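# Move stickered drive blank to the empty bay and latch

## Task

One drive blank carries a sticker and sits latched in the wrong bay. Take it out, put it into the bay that is empty, oriented right side up, and latch it in place. Do not use force: breaking a latch counts as failure, as does any blank dropping a long way. Every other blank must finish latched in its own bay.

## Robot and tools

Robot: two arms, left_arm and right_arm, each with a parallel two-finger gripper and a wrist camera. Their bases sit near (-0.016, +0.333, +0.018) m for left_arm and (+0.038, -0.295, +0.005) m for right_arm. A two-camera stand is fixed behind them.

Frame: everything is in the scene frame. Origin is at table height, halfway between the arms; +x points out over the table, +z points up, and left_arm is on the +y side (the arm names do not match the sides of the images). Each gripper's fingers point along its own +z and close along its own y. end_effector_position is the spot between the pads, roughly 1 cm short of the fingertips. Printed positions and orientations can be a few centimetres or degrees off, worse at long reach.

The 14-number row: every motion argument is one flat row of 14 numbers, each between -1 and 1, covering both arms even if only one moves. Order: dx, dy, dz, rx, ry, rz, opening for left_arm, then the same seven for right_arm. The first six per arm are an offset, not a pose: a displacement from that arm's Hand target as it stood when the action or move began, measured along scene axes, with rotation about the Hand target's position. Scale: 1.0 equals 0.6 m for dx, dy, dz and 180 degrees for the rotation; rx, ry, rz form a single rotation vector. Sending six zeros for an arm re-commands its current Hand target. Opening is absolute, not an offset: +1 is fully open (0.094 m), -1 closed. A 0 in the opening slot is a real command (half open), so to leave a gripper alone resend its current opening.

execute_actions(actions, cameras): actions is a list of actions; each action is a table of up to 15 rows, one per 1/30 s step, and a short table repeats its last row to fill 15 steps. Every row in an action counts from the action's starting Hand target, not from the previous row; the next action starts fresh, so repeating an offset keeps moving further. An empty list returns state and all camera images. cameras names the images wanted: cam_head_left, cam_head_right, cam_left_wrist, cam_right_wrist, or ["all"], or [].

move(target, speed, blend, opening_speed, grip_force, blocking, cameras): target is one 14-number row or a list of up to 15 rows; every row is an offset from the same starting Hand targets, not chained. Grippers travel straight paths, all finishing together, lasting at least 0.5 s and cut off at 10 s. speed is m/s, 0.002 to 2.9 (default 0.25), one value or one per row; rotation is capped at twice that in rad/s. blend, in metres, rounds corners between rows (0 means stop at each). opening_speed (0.2 or more, in scale units per second) closes fingers gradually; use it on fragile items. grip_force is newtons per pad, 10 to 50, one value or one per arm; it persists, and lower values make closing slow. blocking=false returns after about 0.5 s while the move continues. Paths do not avoid obstacles or the other arm, and should not pass close to an arm's own base. The result adds a move: line such as done, off_target, moving, held or fault; limits=paced means the sent pose was clipped, limits=held means steps were withheld.

wait(seconds 0 to 10) lets the scene run holding commands. stop brakes a running move. zoom_image(camera, region [x0, y0, x1, y1] in pixels, at most 504 by 504) enlarges part of the newest image; images are 672x504. read_manual gives only licence texts. finished_scene(scene) ends the current scene, given its number, and cannot be undone; the goal must hold with the robot hands-off.

Results: Hand target is the last commanded pose after clipping; grippers often rest short of it and only a new command (even zeros) pursues it again. Orientation commands are clipped to within 40 degrees of the measured orientation each step. grip_measured reports the finger opening on the command scale; on a hard part it reads a little under the part's width. grip_effort_nm is gripper motor effort (negative closing) and is not pad force. Joint torques include the arm's own weight. Joint velocities may be shown as within noise. Tool commands lists current commands. A MOTOR HOT line appears at 75 °C; at 90 °C the arm folds and idles, at 100 °C it goes limp. Avoid holding loads or stretched poses for long.

Cautions: go slowly near the bays and latches and never push hard against them; pull the blank out gently and slide it in without forcing. Keep the blank gripped until it is seated; never release it moving or high up. Nothing may fall or be left off the table. Keep the two arms, their grippers and wrist cameras apart, and never close one gripper on the other's fingers. Check pose and tilt after each move and correct small errors with offsets, since small moves can undershoot or drift sideways.

Each tool is called after "Request:" as a command line: name --argument value for each argument, lists and objects as JSON in quotes; but a table of rows of numbers goes row by row, as --pt "numbers of a row", without its own name.

## Session

Request:
execute_actions --actions '[]'

Scene clock: 0.00 s.
left_arm: end_effector_position=(+0.3730, +0.3558, +0.1114) grip_measured=+1.000 grip_effort_nm=n/a end_effector_quat_wxyz=(+0.576, -0.039, +0.815, +0.052) | right_arm: end_effector_position=(+0.4200, -0.3375, +0.0923) grip_measured=+1.000 grip_effort_nm=n/a end_effector_quat_wxyz=(+0.556, +0.117, +0.814, -0.117)
Joint positions: left_arm=[-0.015 1.515 0.349 0.826 -0.131 -0.003 0.094] | right_arm=[0.062 1.524 0.368 0.767 0.38 0.086 0.094]
Joint velocities: within noise
Joint torques (N m): no reading
Heat: left arm: 35 °C; right arm: 32 °C.
Hand target: left_arm +0.3752, +0.3558, +0.1165; +0.581, -0.039, +0.811, +0.052 | right_arm +0.4227, -0.3373, +0.0982; +0.563, +0.118, +0.809, -0.116
Tool commands: left_gripper/opening=+1.0 right_gripper/opening=+1.0

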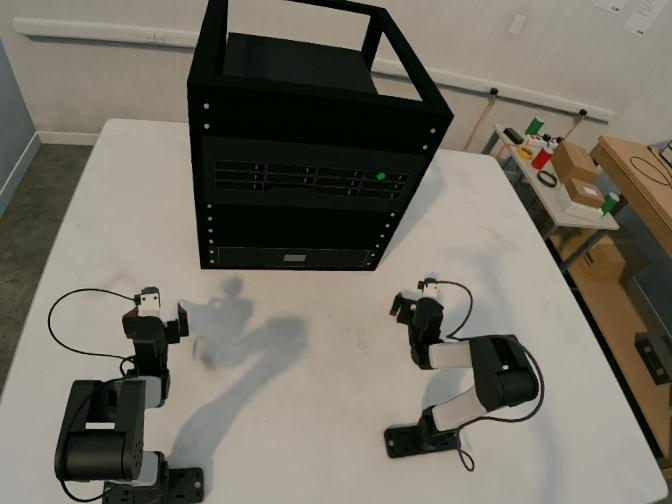

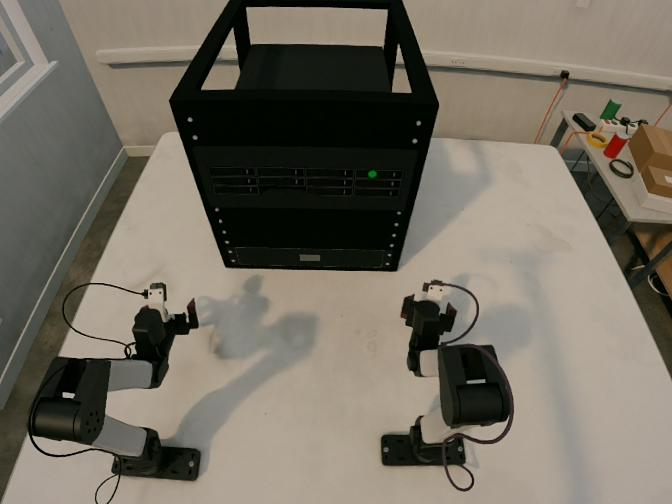

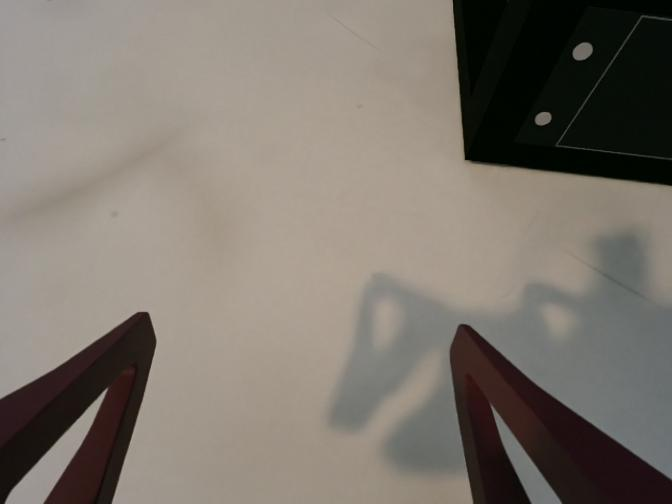

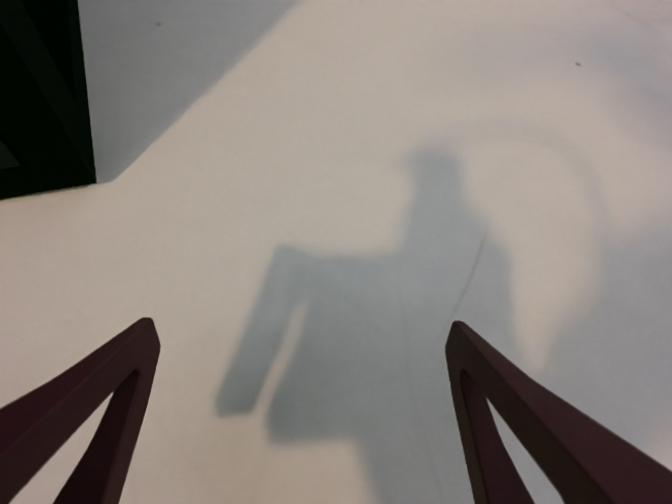

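Request:
zoom_image --camera "cam_head_left" --region '[200, 140, 420, 210]'

Request:
zoom_image --camera "cam_head_right" --region '[200, 150, 310, 210]'

Request:
zoom_image --camera "cam_head_right" --region '[300, 150, 410, 210]'

Scaled by 2.291 from the camera's 672x504 image, which has a finer 960x720 frame.

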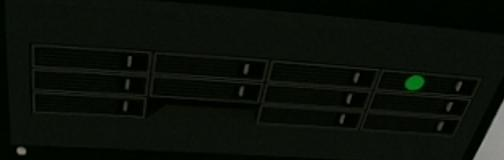

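Scaled by 4.582 from the camera's 672x504 image, which has a finer 960x720 frame.

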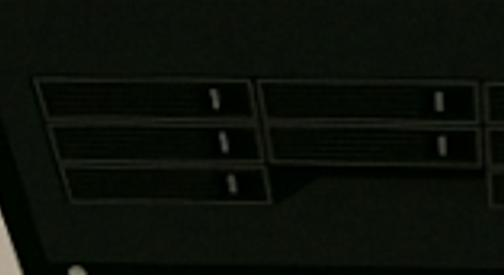

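Scaled by 4.582 from the camera's 672x504 image, which has a finer 960x720 frame.

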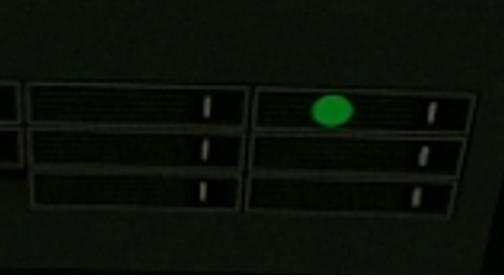

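Request:
move --pt "0 0 0 0 0 0 1 -0.1545 0.062 0.336 0 -0.056 0.053 1" --pt "0 0 0 0 0 0 1 -0.0878 0.3455 0.5863 -0.001 -0.1119 0.1064 1" --blend 0.05 --cameras '["all"]'

Scene clock: 6.13 s.
left_arm: end_effector_position=(+0.3730, +0.3558, +0.1114) grip_measured=+1.000 grip_effort_nm=-0.01 end_effector_quat_wxyz=(+0.576, -0.039, +0.815, +0.052) | right_arm: end_effector_position=(+0.3707, -0.1293, +0.4354) grip_measured=+1.000 grip_effort_nm=-0.02 end_effector_quat_wxyz=(+0.697, -0.011, +0.717, -0.005)
Joint positions: left_arm=[-0.015 1.515 0.349 0.826 -0.131 -0.003 0.094] | right_arm=[0.806 1.167 1.26 -0.135 0.792 0.008 0.094]
Joint torques (N m): left_arm=[0.28 -4.92 6.38 2.64 -0.13 0.03] | right_arm=[0.13 -2.65 9.21 1.93 0.15 -0.06]
Heat: left arm: 35 °C; right arm: 33 °C.
Hand target: left_arm +0.3752, +0.3558, +0.1165; +0.581, -0.039, +0.811, +0.052 | right_arm +0.3700, -0.1300, +0.4499; +0.707, +0.000, +0.707, +0.000
Off the commanded pose: left_arm 0.006 m, 1 deg | right_arm 0.015 m, 2 deg.
move: off_target (right_arm)
camera_calibration:
cam_right_wrist: T_world_to_cam=[[-0.0158611, -0.997266, 0.0721793, -0.16334], [-0.612502, -0.0473675, -0.789048, 0.596195], [0.79031, -0.0567252, -0.610076, 0.082266], [0, 0, 0, 1]] pos_world=[0.297565, -0.129987, 0.532405]

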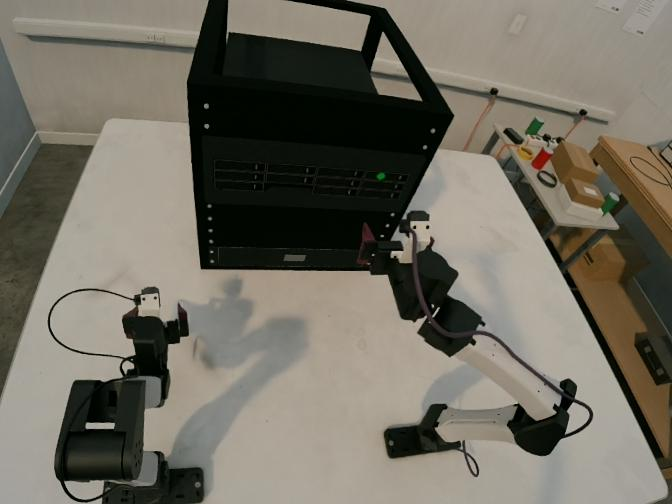

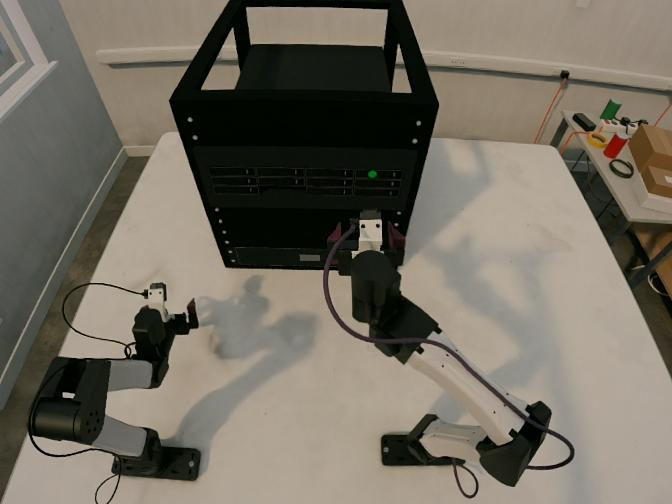

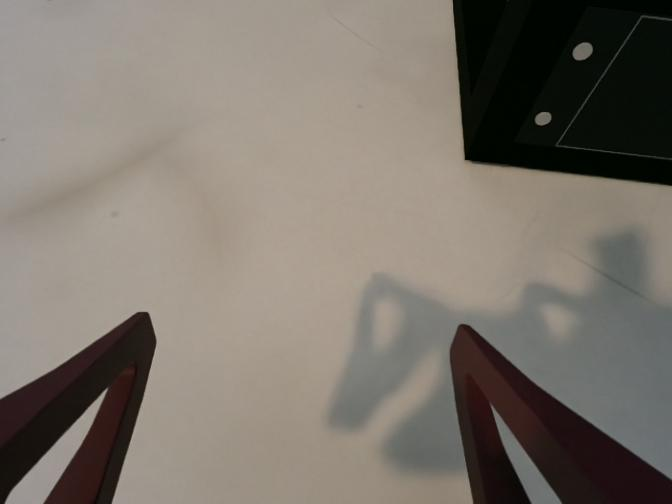

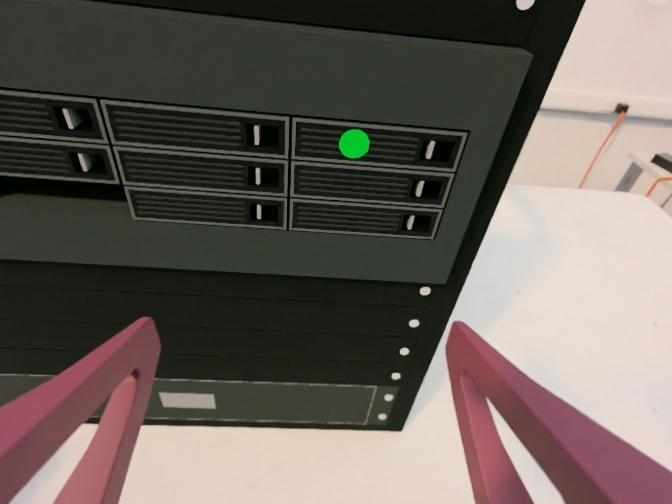

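Request:
zoom_image --camera "cam_right_wrist" --region '[280, 100, 480, 250]'

Request:
zoom_image --camera "cam_right_wrist" --region '[0, 80, 220, 245]'

Scaled by 2.520 from the camera's 672x504 image, which has a finer 960x720 frame.

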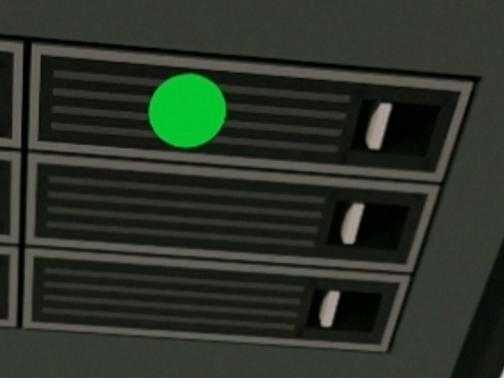

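Scaled by 2.291 from the camera's 672x504 image, which has a finer 960x720 frame.

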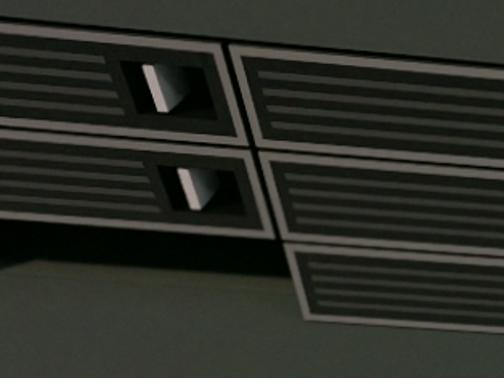

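Request:
move --target '[0,0,0,0,0,0,1,0.13,-0.08,-0.06,0,0,0,1]' --cameras '["all"]' --speed 0.15

Request:
zoom_image --camera "cam_right_wrist" --region '[200, 0, 600, 300]'

Scene clock: 9.70 s.
left_arm: end_effector_position=(+0.3730, +0.3558, +0.1114) grip_measured=+1.000 grip_effort_nm=-0.01 end_effector_quat_wxyz=(+0.576, -0.039, +0.815, +0.052) | right_arm: end_effector_position=(+0.4460, -0.1789, +0.4132) grip_measured=+1.000 grip_effort_nm=-0.02 end_effector_quat_wxyz=(+0.703, +0.004, +0.711, -0.003)
Joint positions: left_arm=[-0.015 1.515 0.349 0.826 -0.131 -0.003 0.094] | right_arm=[0.47 1.263 1.207 0.044 0.475 0.006 0.094]
Joint torques (N m): left_arm=[0.27 -4.9 6.38 2.64 -0.12 0.03] | right_arm=[-0.95 -4.07 6.46 2.05 -0.17 -0.06]
Heat: left arm: 36 °C; right arm: 34 °C.
Hand target: left_arm +0.3752, +0.3558, +0.1165; +0.581, -0.039, +0.811, +0.052 | right_arm +0.4479, -0.1780, +0.4140; +0.707, +0.000, +0.707, +0.000
Off the commanded pose: left_arm 0.006 m, 1 deg | right_arm 0.002 m, 1 deg.
move: done
camera_calibration:
cam_right_wrist: T_world_to_cam=[[-0.035285, -0.99818, 0.0488988, -0.191868], [-0.598546, -0.0180754, -0.800885, 0.626296], [0.800311, -0.0575274, -0.596819, -0.00365103], [0, 0, 0, 1]] pos_world=[0.371019, -0.180408, 0.508794]

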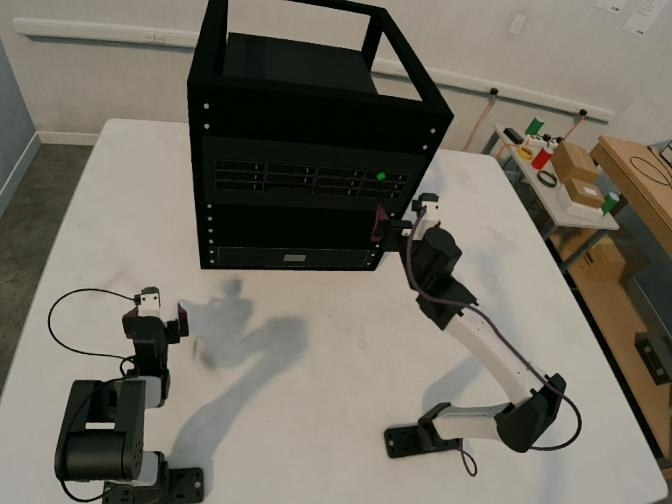

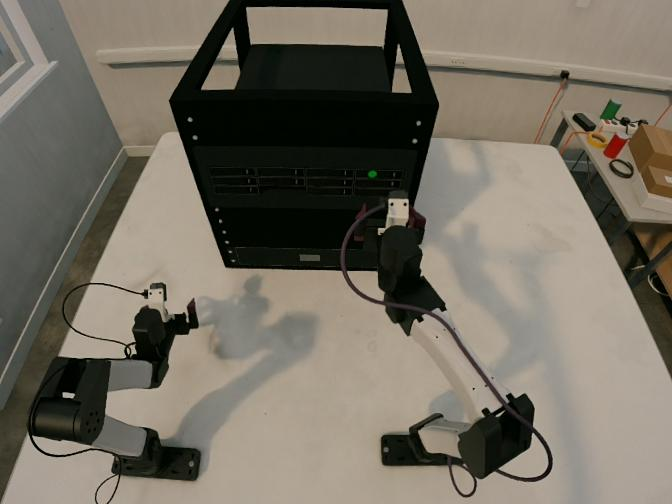

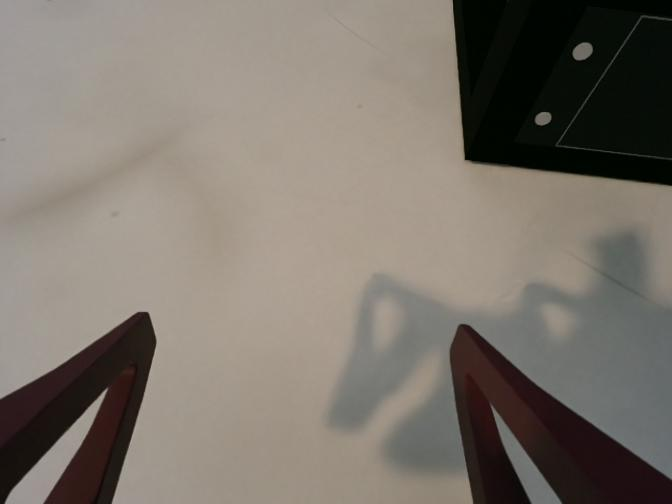

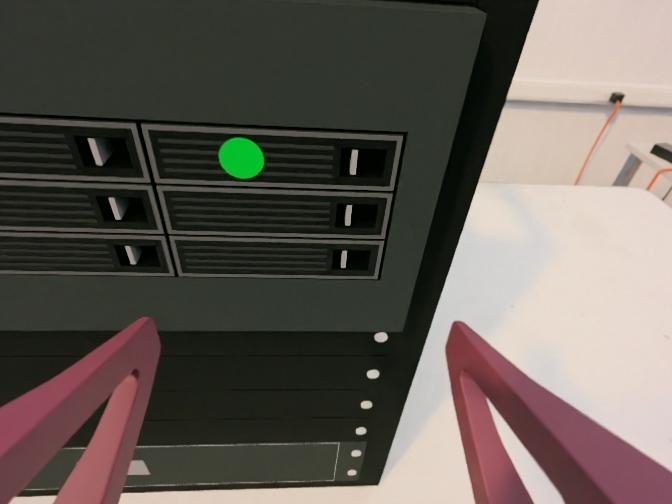

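Scaled by 1.260 from the camera's 672x504 image, which has a finer 960x720 frame.

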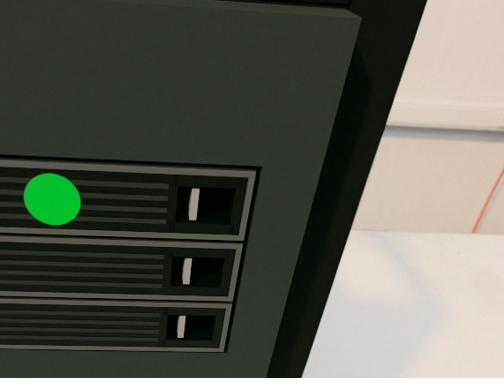

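Request:
zoom_image --camera "cam_right_wrist" --region '[320, 130, 420, 205]'

Request:
zoom_image --camera "cam_right_wrist" --region '[60, 120, 180, 210]'

Scaled by 5.040 from the camera's 672x504 image, which has a finer 960x720 frame.

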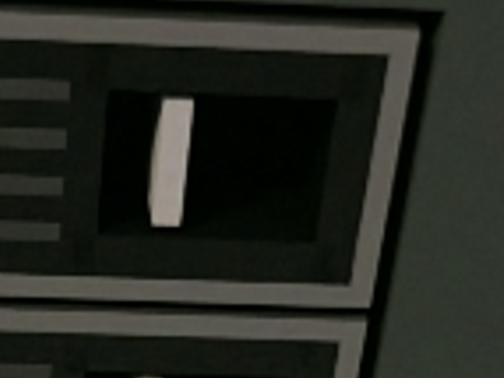

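Scaled by 4.200 from the camera's 672x504 image, which has a finer 960x720 frame.

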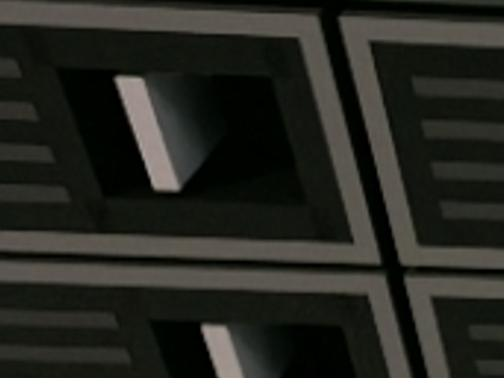

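Request:
zoom_image --camera "cam_head_left" --region '[350, 190, 450, 265]'

Request:
zoom_image --camera "cam_head_left" --region '[110, 280, 200, 350]'

Scaled by 5.040 from the camera's 672x504 image, which has a finer 960x720 frame.

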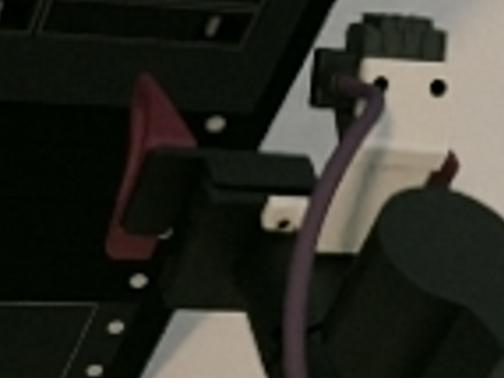

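Scaled by 5.600 from the camera's 672x504 image, which has a finer 960x720 frame.

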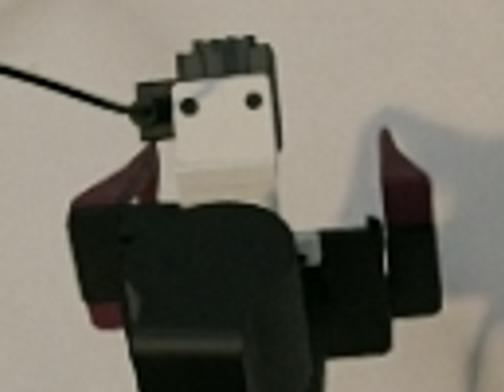

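Request:
move --target '[0,0,0,0,0,0,1,0.05,-0.042,0.047,0,-0.194,0,-1]' --cameras '["cam_right_wrist","cam_head_left"]' --speed 0.15

Request:
zoom_image --camera "cam_right_wrist" --region '[240, 140, 440, 340]'

Scene clock: 20.73 s.
left_arm: end_effector_position=(+0.3730, +0.3558, +0.1114) grip_measured=+1.000 grip_effort_nm=-0.01 end_effector_quat_wxyz=(+0.576, -0.039, +0.815, +0.052) | right_arm: end_effector_position=(+0.4783, -0.2026, +0.4393) grip_measured=-0.986 grip_effort_nm=-0.76 end_effector_quat_wxyz=(+0.882, +0.004, +0.470, +0.001)
Joint positions: left_arm=[-0.015 1.515 0.349 0.826 -0.131 -0.003 0.094] | right_arm=[0.31 1.539 0.965 1.188 0.259 -0.168 0.001]
Joint torques (N m): left_arm=[0.31 -4.92 6.38 2.63 -0.13 0.03] | right_arm=[-1.11 -5.52 6.69 1.55 -0.36 -0.05]
Heat: left arm: 38 °C; right arm: 35 °C.
Hand target: left_arm +0.3752, +0.3558, +0.1165; +0.581, -0.039, +0.811, +0.052 | right_arm +0.4780, -0.2032, +0.4421; +0.887, +0.000, +0.462, +0.000
Off the commanded pose: left_arm 0.006 m, 1 deg | right_arm 0.003 m, 1 deg.
move: done
camera_calibration:
cam_right_wrist: T_world_to_cam=[[-0.0509043, -0.998553, 0.0173435, -0.194387], [-0.0391708, -0.0153564, -0.999115, 0.486264], [0.997935, -0.0515386, -0.0383324, -0.353976], [0, 0, 0, 1]] pos_world=[0.362397, -0.204882, 0.475636]
Images, in order (width x height): cam_head_left 672x504, cam_right_wrist 672x504.

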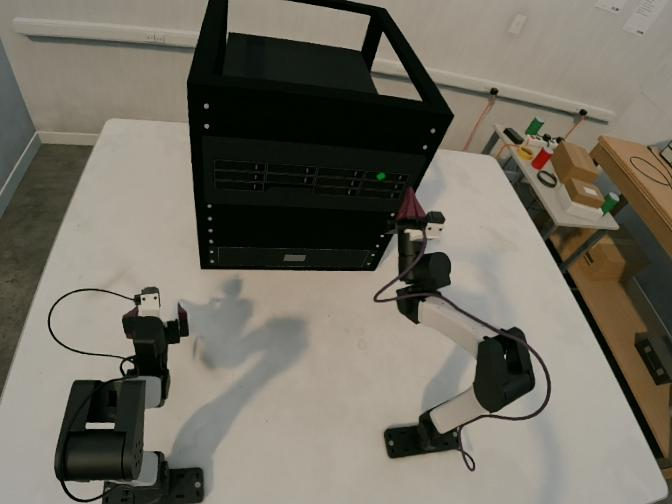

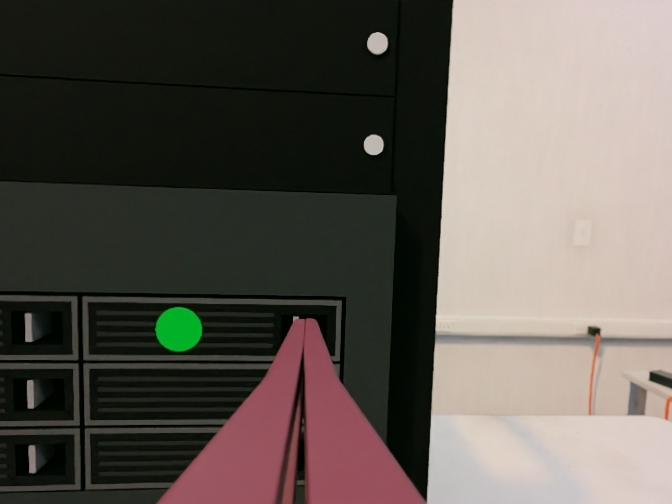

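Scaled by 2.520 from the camera's 672x504 image, which has a finer 960x720 frame.

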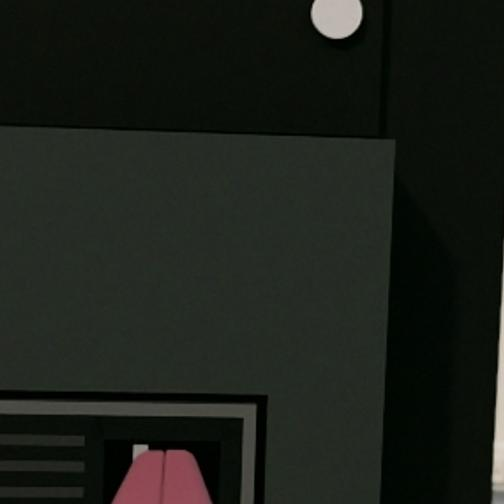

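Request:
move --target '[0,0,0,0,0,0,1,0.0333,-0.0045,-0.007,0,0,0,-1]' --cameras '["cam_right_wrist","cam_head_right"]' --speed 0.05

Request:
zoom_image --camera "cam_right_wrist" --region '[240, 270, 360, 390]'

Request:
zoom_image --camera "cam_head_right" --region '[350, 150, 430, 220]'

Scene clock: 24.43 s.
left_arm: end_effector_position=(+0.3730, +0.3558, +0.1114) grip_measured=+1.000 grip_effort_nm=-0.02 end_effector_quat_wxyz=(+0.576, -0.039, +0.815, +0.052) | right_arm: end_effector_position=(+0.4987, -0.2051, +0.4246) grip_measured=-0.986 grip_effort_nm=-0.76 end_effector_quat_wxyz=(+0.877, -0.002, +0.480, -0.007)
Joint positions: left_arm=[-0.015 1.515 0.349 0.826 -0.131 -0.003 0.094] | right_arm=[0.284 1.611 0.997 1.202 0.238 -0.168 0.001]
Joint torques (N m): left_arm=[0.28 -4.88 6.39 2.63 -0.14 0.03] | right_arm=[-1.03 -6.2 8.76 1.6 -0.26 0.13]
Heat: left arm: 38 °C; right arm: 36 °C.
Hand target: left_arm +0.3752, +0.3558, +0.1165; +0.581, -0.039, +0.811, +0.052 | right_arm +0.4979, -0.2059, +0.4379; +0.887, +0.000, +0.462, +0.000
Off the commanded pose: left_arm 0.006 m, 1 deg | right_arm 0.013 m, 2 deg.
move: off_target (right_arm)
camera_calibration:
cam_right_wrist: T_world_to_cam=[[-0.058886, -0.997555, 0.0376374, -0.200072], [-0.0618749, -0.0339831, -0.997505, 0.479207], [0.996345, -0.0610679, -0.0597225, -0.367083], [0, 0, 0, 1]] pos_world=[0.383611, -0.205715, 0.463619]
Images, in order (width x height): cam_head_right 672x504, cam_right_wrist 672x504.

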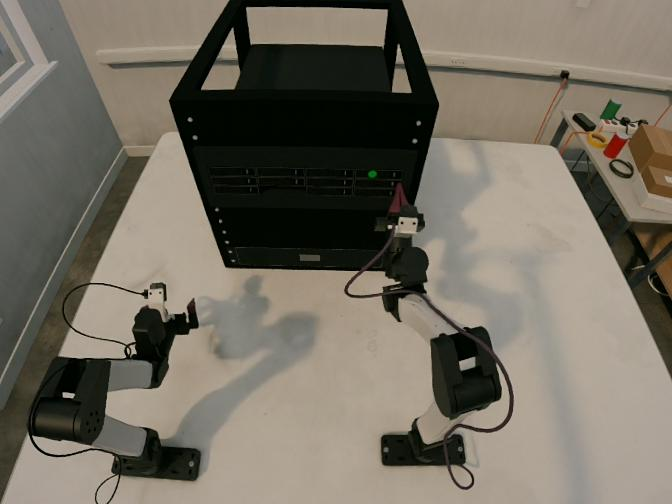

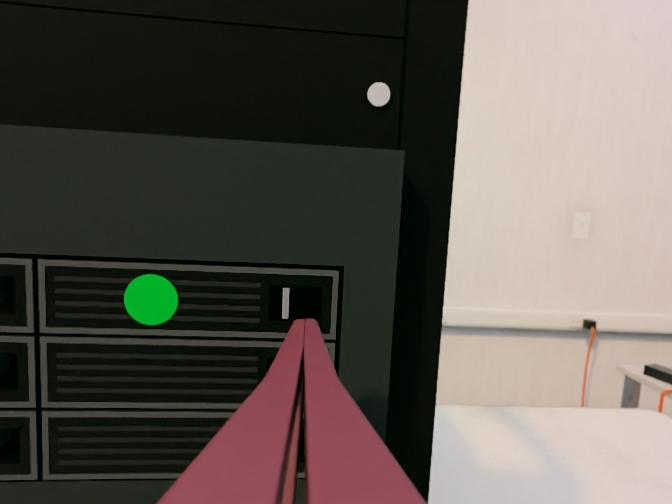

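Scaled by 4.200 from the camera's 672x504 image, which has a finer 960x720 frame.

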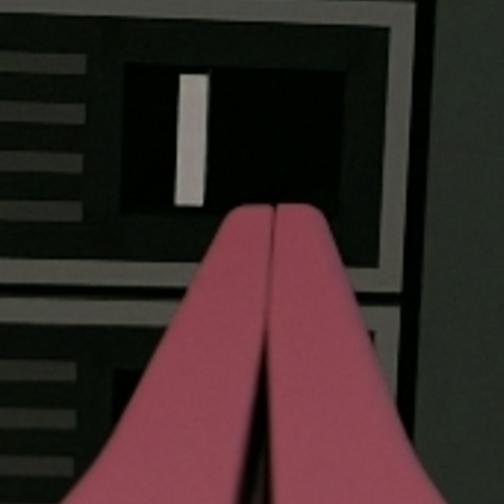

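Scaled by 6.300 from the camera's 672x504 image, which has a finer 960x720 frame.

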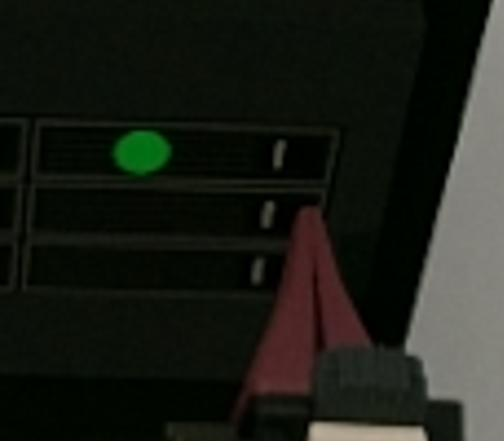

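Request:
move --target '[0,0,0,0,0,0,1,0,0,0.008,0,0,0,-1]' --cameras '["cam_right_wrist"]' --speed 0.05

Scene clock: 26.20 s.
left_arm: end_effector_position=(+0.3730, +0.3558, +0.1114) grip_measured=+1.000 grip_effort_nm=-0.02 end_effector_quat_wxyz=(+0.576, -0.039, +0.815, +0.052) | right_arm: end_effector_position=(+0.4980, -0.2052, +0.4312) grip_measured=-0.986 grip_effort_nm=-0.76 end_effector_quat_wxyz=(+0.881, +0.000, +0.474, -0.006)
Joint positions: left_arm=[-0.015 1.515 0.349 0.826 -0.131 -0.003 0.094] | right_arm=[0.284 1.611 1.012 1.203 0.237 -0.168 0.001]
Joint torques (N m): left_arm=[0.29 -4.9 6.41 2.64 -0.13 0.03] | right_arm=[-1.11 -6.8 8.61 1.37 -0.28 0.14]
Heat: left arm: 38 °C; right arm: 36 °C.
Hand target: left_arm +0.3752, +0.3558, +0.1165; +0.581, -0.039, +0.811, +0.052 | right_arm +0.4979, -0.2059, +0.4428; +0.887, +0.000, +0.462, +0.000
Off the commanded pose: left_arm 0.006 m, 1 deg | right_arm 0.012 m, 2 deg.
move: off_target (right_arm)
camera_calibration:
cam_right_wrist: T_world_to_cam=[[-0.0591294, -0.99771, 0.0328526, -0.198329], [-0.0471116, -0.0300844, -0.998436, 0.479571], [0.997138, -0.0605847, -0.0452248, -0.372505], [0, 0, 0, 1]] pos_world=[0.382305, -0.206015, 0.46849]
Images, in order (width x height): cam_right_wrist 672x504.

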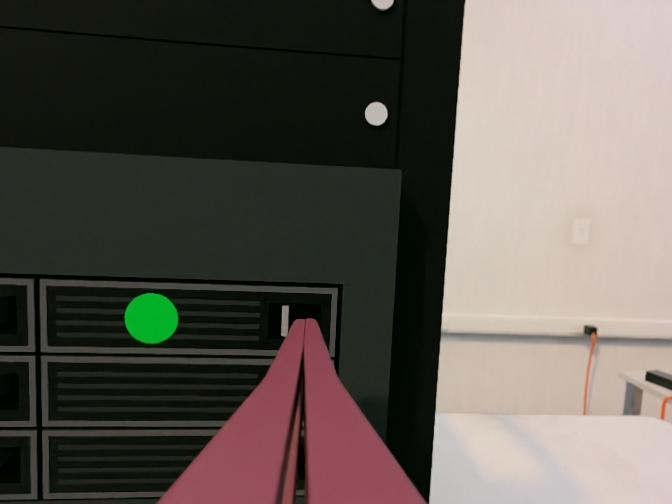

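Request:
move --target '[0,0,0,0,0,0,1,0.008,0.001,0.007,0,0,0,-1]' --cameras '["cam_right_wrist"]' --speed 0.05

Request:
zoom_image --camera "cam_right_wrist" --region '[240, 270, 360, 390]'

Scene clock: 27.53 s.
left_arm: end_effector_position=(+0.3730, +0.3558, +0.1114) grip_measured=+1.000 grip_effort_nm=-0.02 end_effector_quat_wxyz=(+0.576, -0.039, +0.815, +0.052) | right_arm: end_effector_position=(+0.4998, -0.2045, +0.4399) grip_measured=-0.986 grip_effort_nm=-0.76 end_effector_quat_wxyz=(+0.884, +0.001, +0.467, -0.005)
Joint positions: left_arm=[-0.015 1.515 0.349 0.826 -0.131 -0.003 0.094] | right_arm=[0.284 1.618 1.043 1.193 0.236 -0.168 0.001]
Joint torques (N m): left_arm=[0.28 -4.88 6.41 2.65 -0.14 0.03] | right_arm=[-1.26 -6.24 8.84 1.3 -0.27 0.12]
Heat: left arm: 38 °C; right arm: 36 °C.
Hand target: left_arm +0.3752, +0.3558, +0.1165; +0.581, -0.039, +0.811, +0.052 | right_arm +0.5028, -0.2053, +0.4469; +0.887, +0.000, +0.462, +0.000
Off the commanded pose: left_arm 0.006 m, 1 deg | right_arm 0.008 m, 1 deg.
move: done
camera_calibration:
cam_right_wrist: T_world_to_cam=[[-0.0583145, -0.997887, 0.0286507, -0.196323], [-0.0325548, -0.0267834, -0.999111, 0.482025], [0.997767, -0.0591954, -0.0309242, -0.380304], [0, 0, 0, 1]] pos_world=[0.383698, -0.20551, 0.475461]
Images, in order (width x height): cam_right_wrist 672x504.

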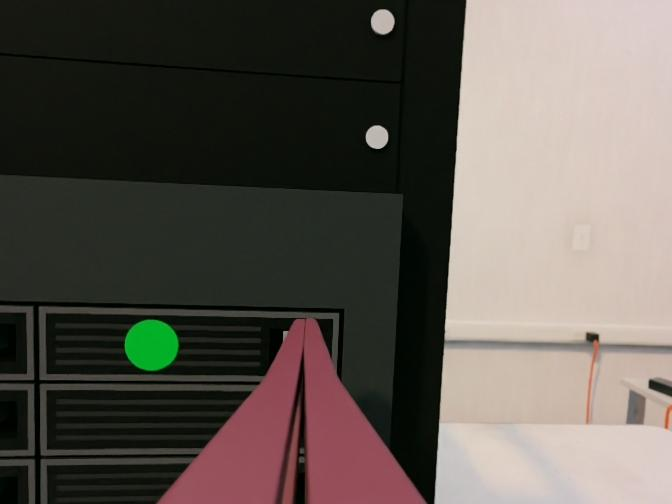

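Scaled by 4.200 from the camera's 672x504 image, which has a finer 960x720 frame.

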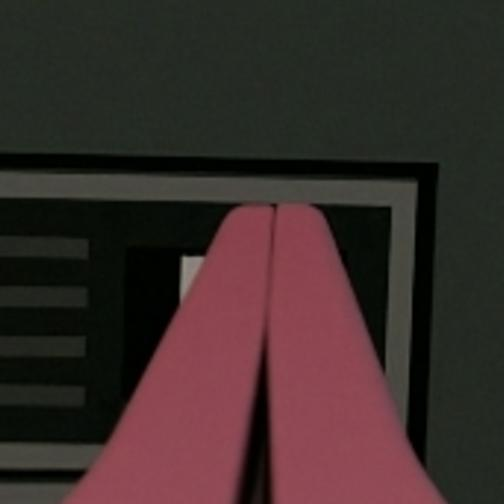

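Request:
move --target '[0,0,0,0,0,0,1,0.010,0,-0.002,0,0,0,-1]' --cameras '["cam_right_wrist"]' --speed 0.03

Request:
zoom_image --camera "cam_right_wrist" --region '[240, 270, 360, 390]'

Scene clock: 29.40 s.
left_arm: end_effector_position=(+0.3730, +0.3558, +0.1114) grip_measured=+1.000 grip_effort_nm=-0.01 end_effector_quat_wxyz=(+0.576, -0.039, +0.815, +0.052) | right_arm: end_effector_position=(+0.5062, -0.2046, +0.4379) grip_measured=-0.986 grip_effort_nm=-0.76 end_effector_quat_wxyz=(+0.883, +0.000, +0.469, -0.006)
Joint positions: left_arm=[-0.015 1.515 0.349 0.826 -0.131 -0.003 0.094] | right_arm=[0.279 1.641 1.062 1.193 0.232 -0.167 0.001]
Joint torques (N m): left_arm=[0.28 -4.94 6.42 2.64 -0.14 0.03] | right_arm=[-1.24 -6.5 8.9 1.3 -0.29 0.13]
Heat: left arm: 38 °C; right arm: 37 °C.
Hand target: left_arm +0.3752, +0.3558, +0.1165; +0.581, -0.039, +0.811, +0.052 | right_arm +0.5088, -0.2051, +0.4457; +0.887, +0.000, +0.462, +0.000
Off the commanded pose: left_arm 0.006 m, 1 deg | right_arm 0.008 m, 1 deg.
move: done
camera_calibration:
cam_right_wrist: T_world_to_cam=[[-0.0602054, -0.997679, 0.0318212, -0.196331], [-0.0360959, -0.0296821, -0.998907, 0.481418], [0.997533, -0.0612882, -0.034225, -0.385595], [0, 0, 0, 1]] pos_world=[0.390201, -0.205219, 0.473943]
Images, in order (width x height): cam_right_wrist 672x504.

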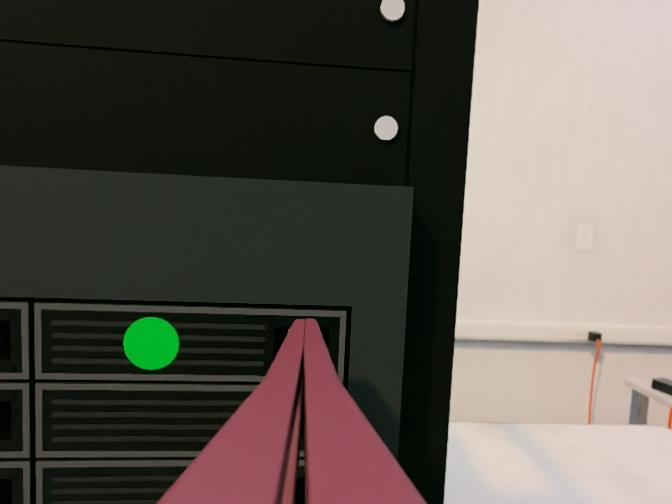

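Scaled by 4.200 from the camera's 672x504 image, which has a finer 960x720 frame.

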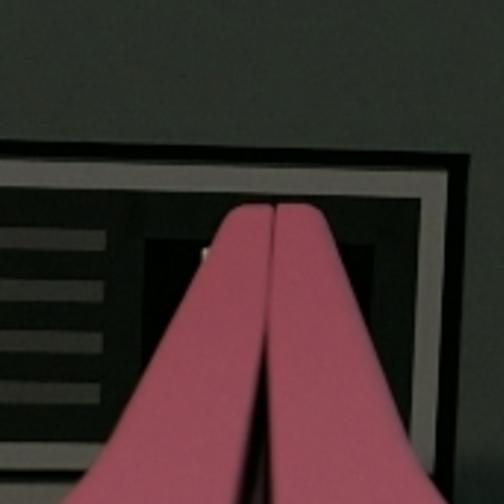

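Request:
move --target '[0,0,0,0,0,0,1,0.0,-0.004,-0.003,0,0,0,-1]' --cameras '["cam_right_wrist"]' --speed 0.03

Request:
zoom_image --camera "cam_right_wrist" --region '[240, 270, 360, 390]'

Scene clock: 30.87 s.
left_arm: end_effector_position=(+0.3730, +0.3558, +0.1114) grip_measured=+1.000 grip_effort_nm=-0.02 end_effector_quat_wxyz=(+0.576, -0.039, +0.815, +0.052) | right_arm: end_effector_position=(+0.5067, -0.2069, +0.4380) grip_measured=-0.986 grip_effort_nm=-0.76 end_effector_quat_wxyz=(+0.883, +0.000, +0.468, -0.006)
Joint positions: left_arm=[-0.015 1.515 0.349 0.826 -0.131 -0.003 0.094] | right_arm=[0.272 1.641 1.062 1.193 0.227 -0.164 0.001]
Joint torques (N m): left_arm=[0.25 -4.9 6.38 2.64 -0.14 0.03] | right_arm=[-1.16 -6.34 8.13 1.34 -0.3 0.2]
Heat: left arm: 39 °C; right arm: 37 °C.
Hand target: left_arm +0.3752, +0.3558, +0.1165; +0.581, -0.039, +0.811, +0.052 | right_arm +0.5088, -0.2076, +0.4438; +0.887, +0.000, +0.462, +0.000
Off the commanded pose: left_arm 0.006 m, 1 deg | right_arm 0.006 m, 1 deg.
move: done
camera_calibration:
cam_right_wrist: T_world_to_cam=[[-0.0606416, -0.99766, 0.0315894, -0.198314], [-0.0351961, -0.0294907, -0.998945, 0.481078], [0.997539, -0.0616895, -0.0333253, -0.386747], [0, 0, 0, 1]] pos_world=[0.390701, -0.207521, 0.473947]
Images, in order (width x height): cam_right_wrist 672x504.

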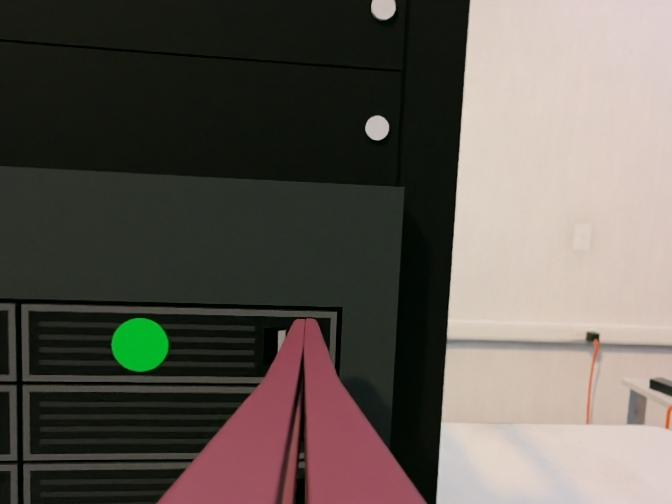

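Scaled by 4.200 from the camera's 672x504 image, which has a finer 960x720 frame.

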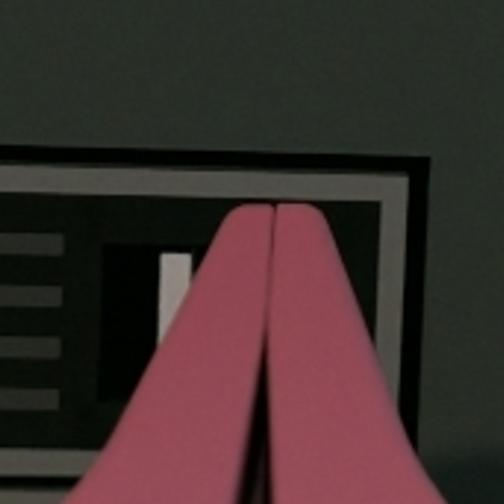

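Request:
move --target '[0,0,0,0,0,0,1,0.010,0.0015,-0.002,0,0,0,-1]' --cameras '["cam_right_wrist"]' --speed 0.03

Request:
zoom_image --camera "cam_right_wrist" --region '[240, 270, 360, 390]'

Scene clock: 32.33 s.
left_arm: end_effector_position=(+0.3730, +0.3558, +0.1114) grip_measured=+1.000 grip_effort_nm=-0.02 end_effector_quat_wxyz=(+0.576, -0.039, +0.815, +0.052) | right_arm: end_effector_position=(+0.5130, -0.2052, +0.4336) grip_measured=-0.986 grip_effort_nm=-0.76 end_effector_quat_wxyz=(+0.881, -0.001, +0.472, -0.006)
Joint positions: left_arm=[-0.015 1.515 0.349 0.826 -0.131 -0.003 0.094] | right_arm=[0.271 1.663 1.075 1.193 0.225 -0.162 0.001]
Joint torques (N m): left_arm=[0.31 -4.9 6.42 2.64 -0.13 0.03] | right_arm=[-1.31 -6.5 9.03 1.39 -0.29 0.15]
Heat: left arm: 39 °C; right arm: 37 °C.
Hand target: left_arm +0.3752, +0.3558, +0.1165; +0.581, -0.039, +0.811, +0.052 | right_arm +0.5147, -0.2068, +0.4428; +0.887, +0.000, +0.462, +0.000
Off the commanded pose: left_arm 0.006 m, 1 deg | right_arm 0.009 m, 1 deg.
move: done
camera_calibration:
cam_right_wrist: T_world_to_cam=[[-0.0589487, -0.99766, 0.0346364, -0.198313], [-0.043716, -0.0320835, -0.998529, 0.480571], [0.997303, -0.0603761, -0.0417224, -0.388934], [0, 0, 0, 1]] pos_world=[0.397204, -0.205913, 0.470505]
Images, in order (width x height): cam_right_wrist 672x504.

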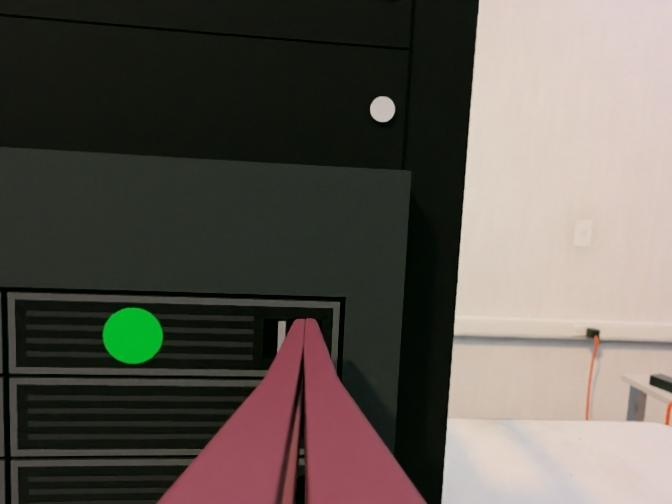

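Scaled by 4.200 from the camera's 672x504 image, which has a finer 960x720 frame.

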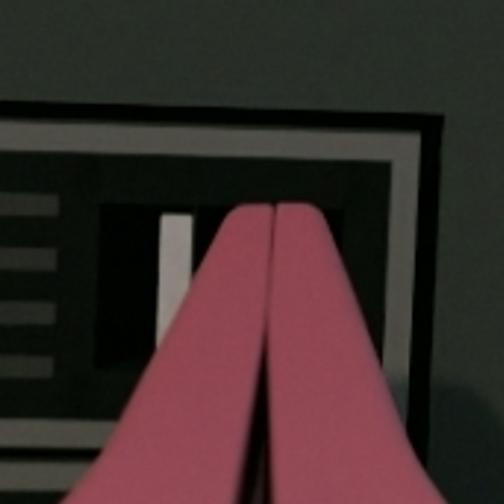

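Request:
move --target '[0,0,0,0,0,0,1,0,0,0.001,0,0,0,-0.9]' --cameras '["cam_right_wrist"]' --speed 0.03 --grip_force 15

Request:
zoom_image --camera "cam_right_wrist" --region '[240, 270, 360, 390]'

Scene clock: 33.90 s.
left_arm: end_effector_position=(+0.3730, +0.3558, +0.1114) grip_measured=+1.000 grip_effort_nm=-0.01 end_effector_quat_wxyz=(+0.576, -0.039, +0.815, +0.052) | right_arm: end_effector_position=(+0.5130, -0.2052, +0.4336) grip_measured=-0.903 grip_effort_nm=0.14 end_effector_quat_wxyz=(+0.881, -0.001, +0.472, -0.006)
Joint positions: left_arm=[-0.015 1.515 0.349 0.826 -0.131 -0.003 0.094] | right_arm=[0.271 1.663 1.075 1.193 0.225 -0.162 0.005]
Joint torques (N m): left_arm=[0.31 -4.93 6.41 2.64 -0.13 0.03] | right_arm=[-1.26 -6.64 9.02 1.35 -0.25 0.19]
Heat: left arm: 39 °C; right arm: 37 °C.
Hand target: left_arm +0.3752, +0.3558, +0.1165; +0.581, -0.039, +0.811, +0.052 | right_arm +0.5147, -0.2068, +0.4434; +0.887, +0.000, +0.462, +0.000
Off the commanded pose: left_arm 0.006 m, 1 deg | right_arm 0.010 m, 1 deg.
grip_force (N): 15, 15
move: done
camera_calibration:
cam_right_wrist: T_world_to_cam=[[-0.0586644, -0.997688, 0.0343239, -0.198383], [-0.043689, -0.0317843, -0.998539, 0.480624], [0.997321, -0.0600783, -0.0417234, -0.388885], [0, 0, 0, 1]] pos_world=[0.397203, -0.206012, 0.470505]
Images, in order (width x height): cam_right_wrist 672x504.

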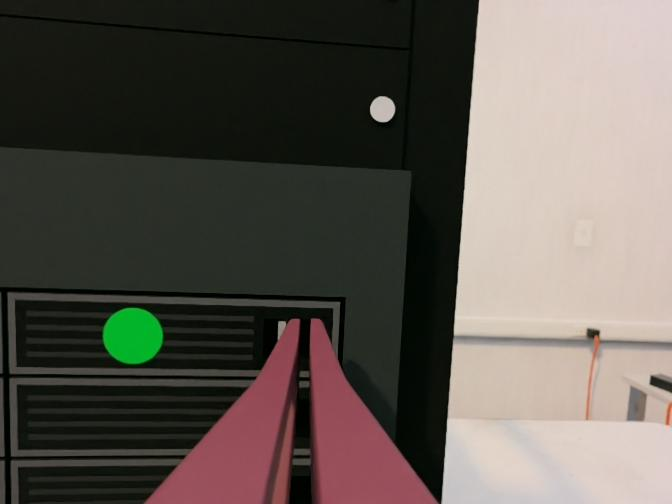

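Scaled by 4.200 from the camera's 672x504 image, which has a finer 960x720 frame.

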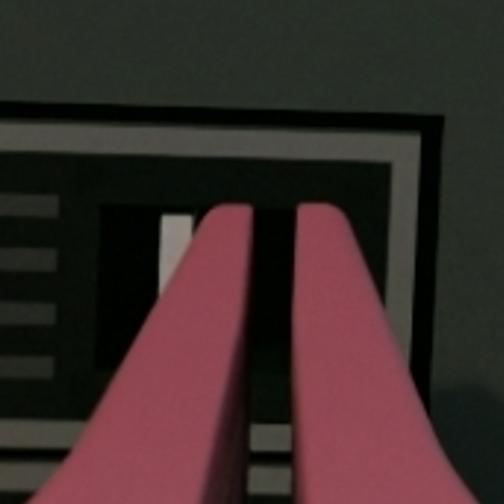

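Request:
move --target '[0,0,0,0,0,0,1,0,0.000,0.00,0,0,0,-0.82]' --cameras '["cam_right_wrist"]' --speed 0.03 --opening_speed 0.2

Request:
zoom_image --camera "cam_right_wrist" --region '[240, 270, 360, 390]'

Scene clock: 34.97 s.
left_arm: end_effector_position=(+0.3730, +0.3558, +0.1114) grip_measured=+1.000 grip_effort_nm=-0.02 end_effector_quat_wxyz=(+0.576, -0.039, +0.815, +0.052) | right_arm: end_effector_position=(+0.5130, -0.2052, +0.4336) grip_measured=-0.823 grip_effort_nm=0.14 end_effector_quat_wxyz=(+0.881, -0.001, +0.472, -0.006)
Joint positions: left_arm=[-0.015 1.515 0.349 0.826 -0.131 -0.003 0.094] | right_arm=[0.271 1.663 1.075 1.193 0.225 -0.162 0.008]
Joint torques (N m): left_arm=[0.29 -4.94 6.45 2.64 -0.13 0.03] | right_arm=[-1.22 -6.58 8.91 1.38 -0.3 0.15]
Heat: left arm: 39 °C; right arm: 37 °C.
Hand target: left_arm +0.3752, +0.3558, +0.1165; +0.581, -0.039, +0.811, +0.052 | right_arm +0.5147, -0.2068, +0.4434; +0.887, +0.000, +0.462, +0.000
Off the commanded pose: left_arm 0.006 m, 1 deg | right_arm 0.010 m, 1 deg.
grip_force (N): 15, 15
move: done
camera_calibration:
cam_right_wrist: T_world_to_cam=[[-0.0586644, -0.997688, 0.0343239, -0.198383], [-0.043689, -0.0317843, -0.998539, 0.480624], [0.997321, -0.0600783, -0.0417234, -0.388885], [0, 0, 0, 1]] pos_world=[0.397203, -0.206012, 0.470505]
Images, in order (width x height): cam_right_wrist 672x504.

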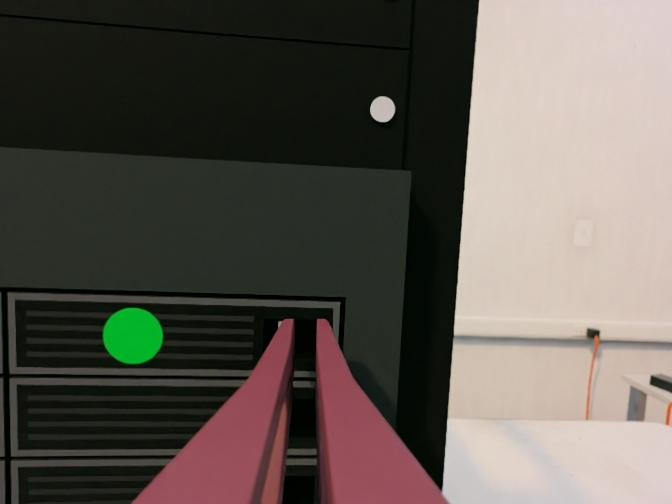

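Scaled by 4.200 from the camera's 672x504 image, which has a finer 960x720 frame.

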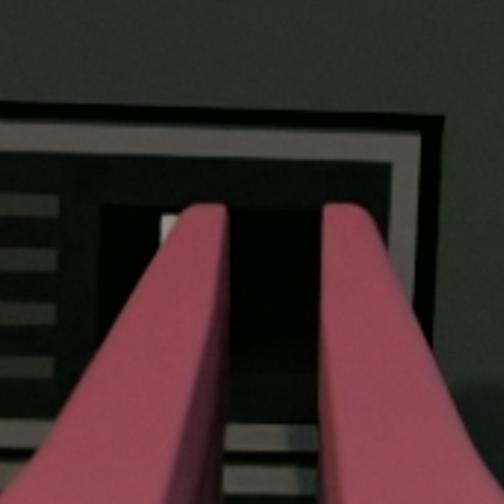

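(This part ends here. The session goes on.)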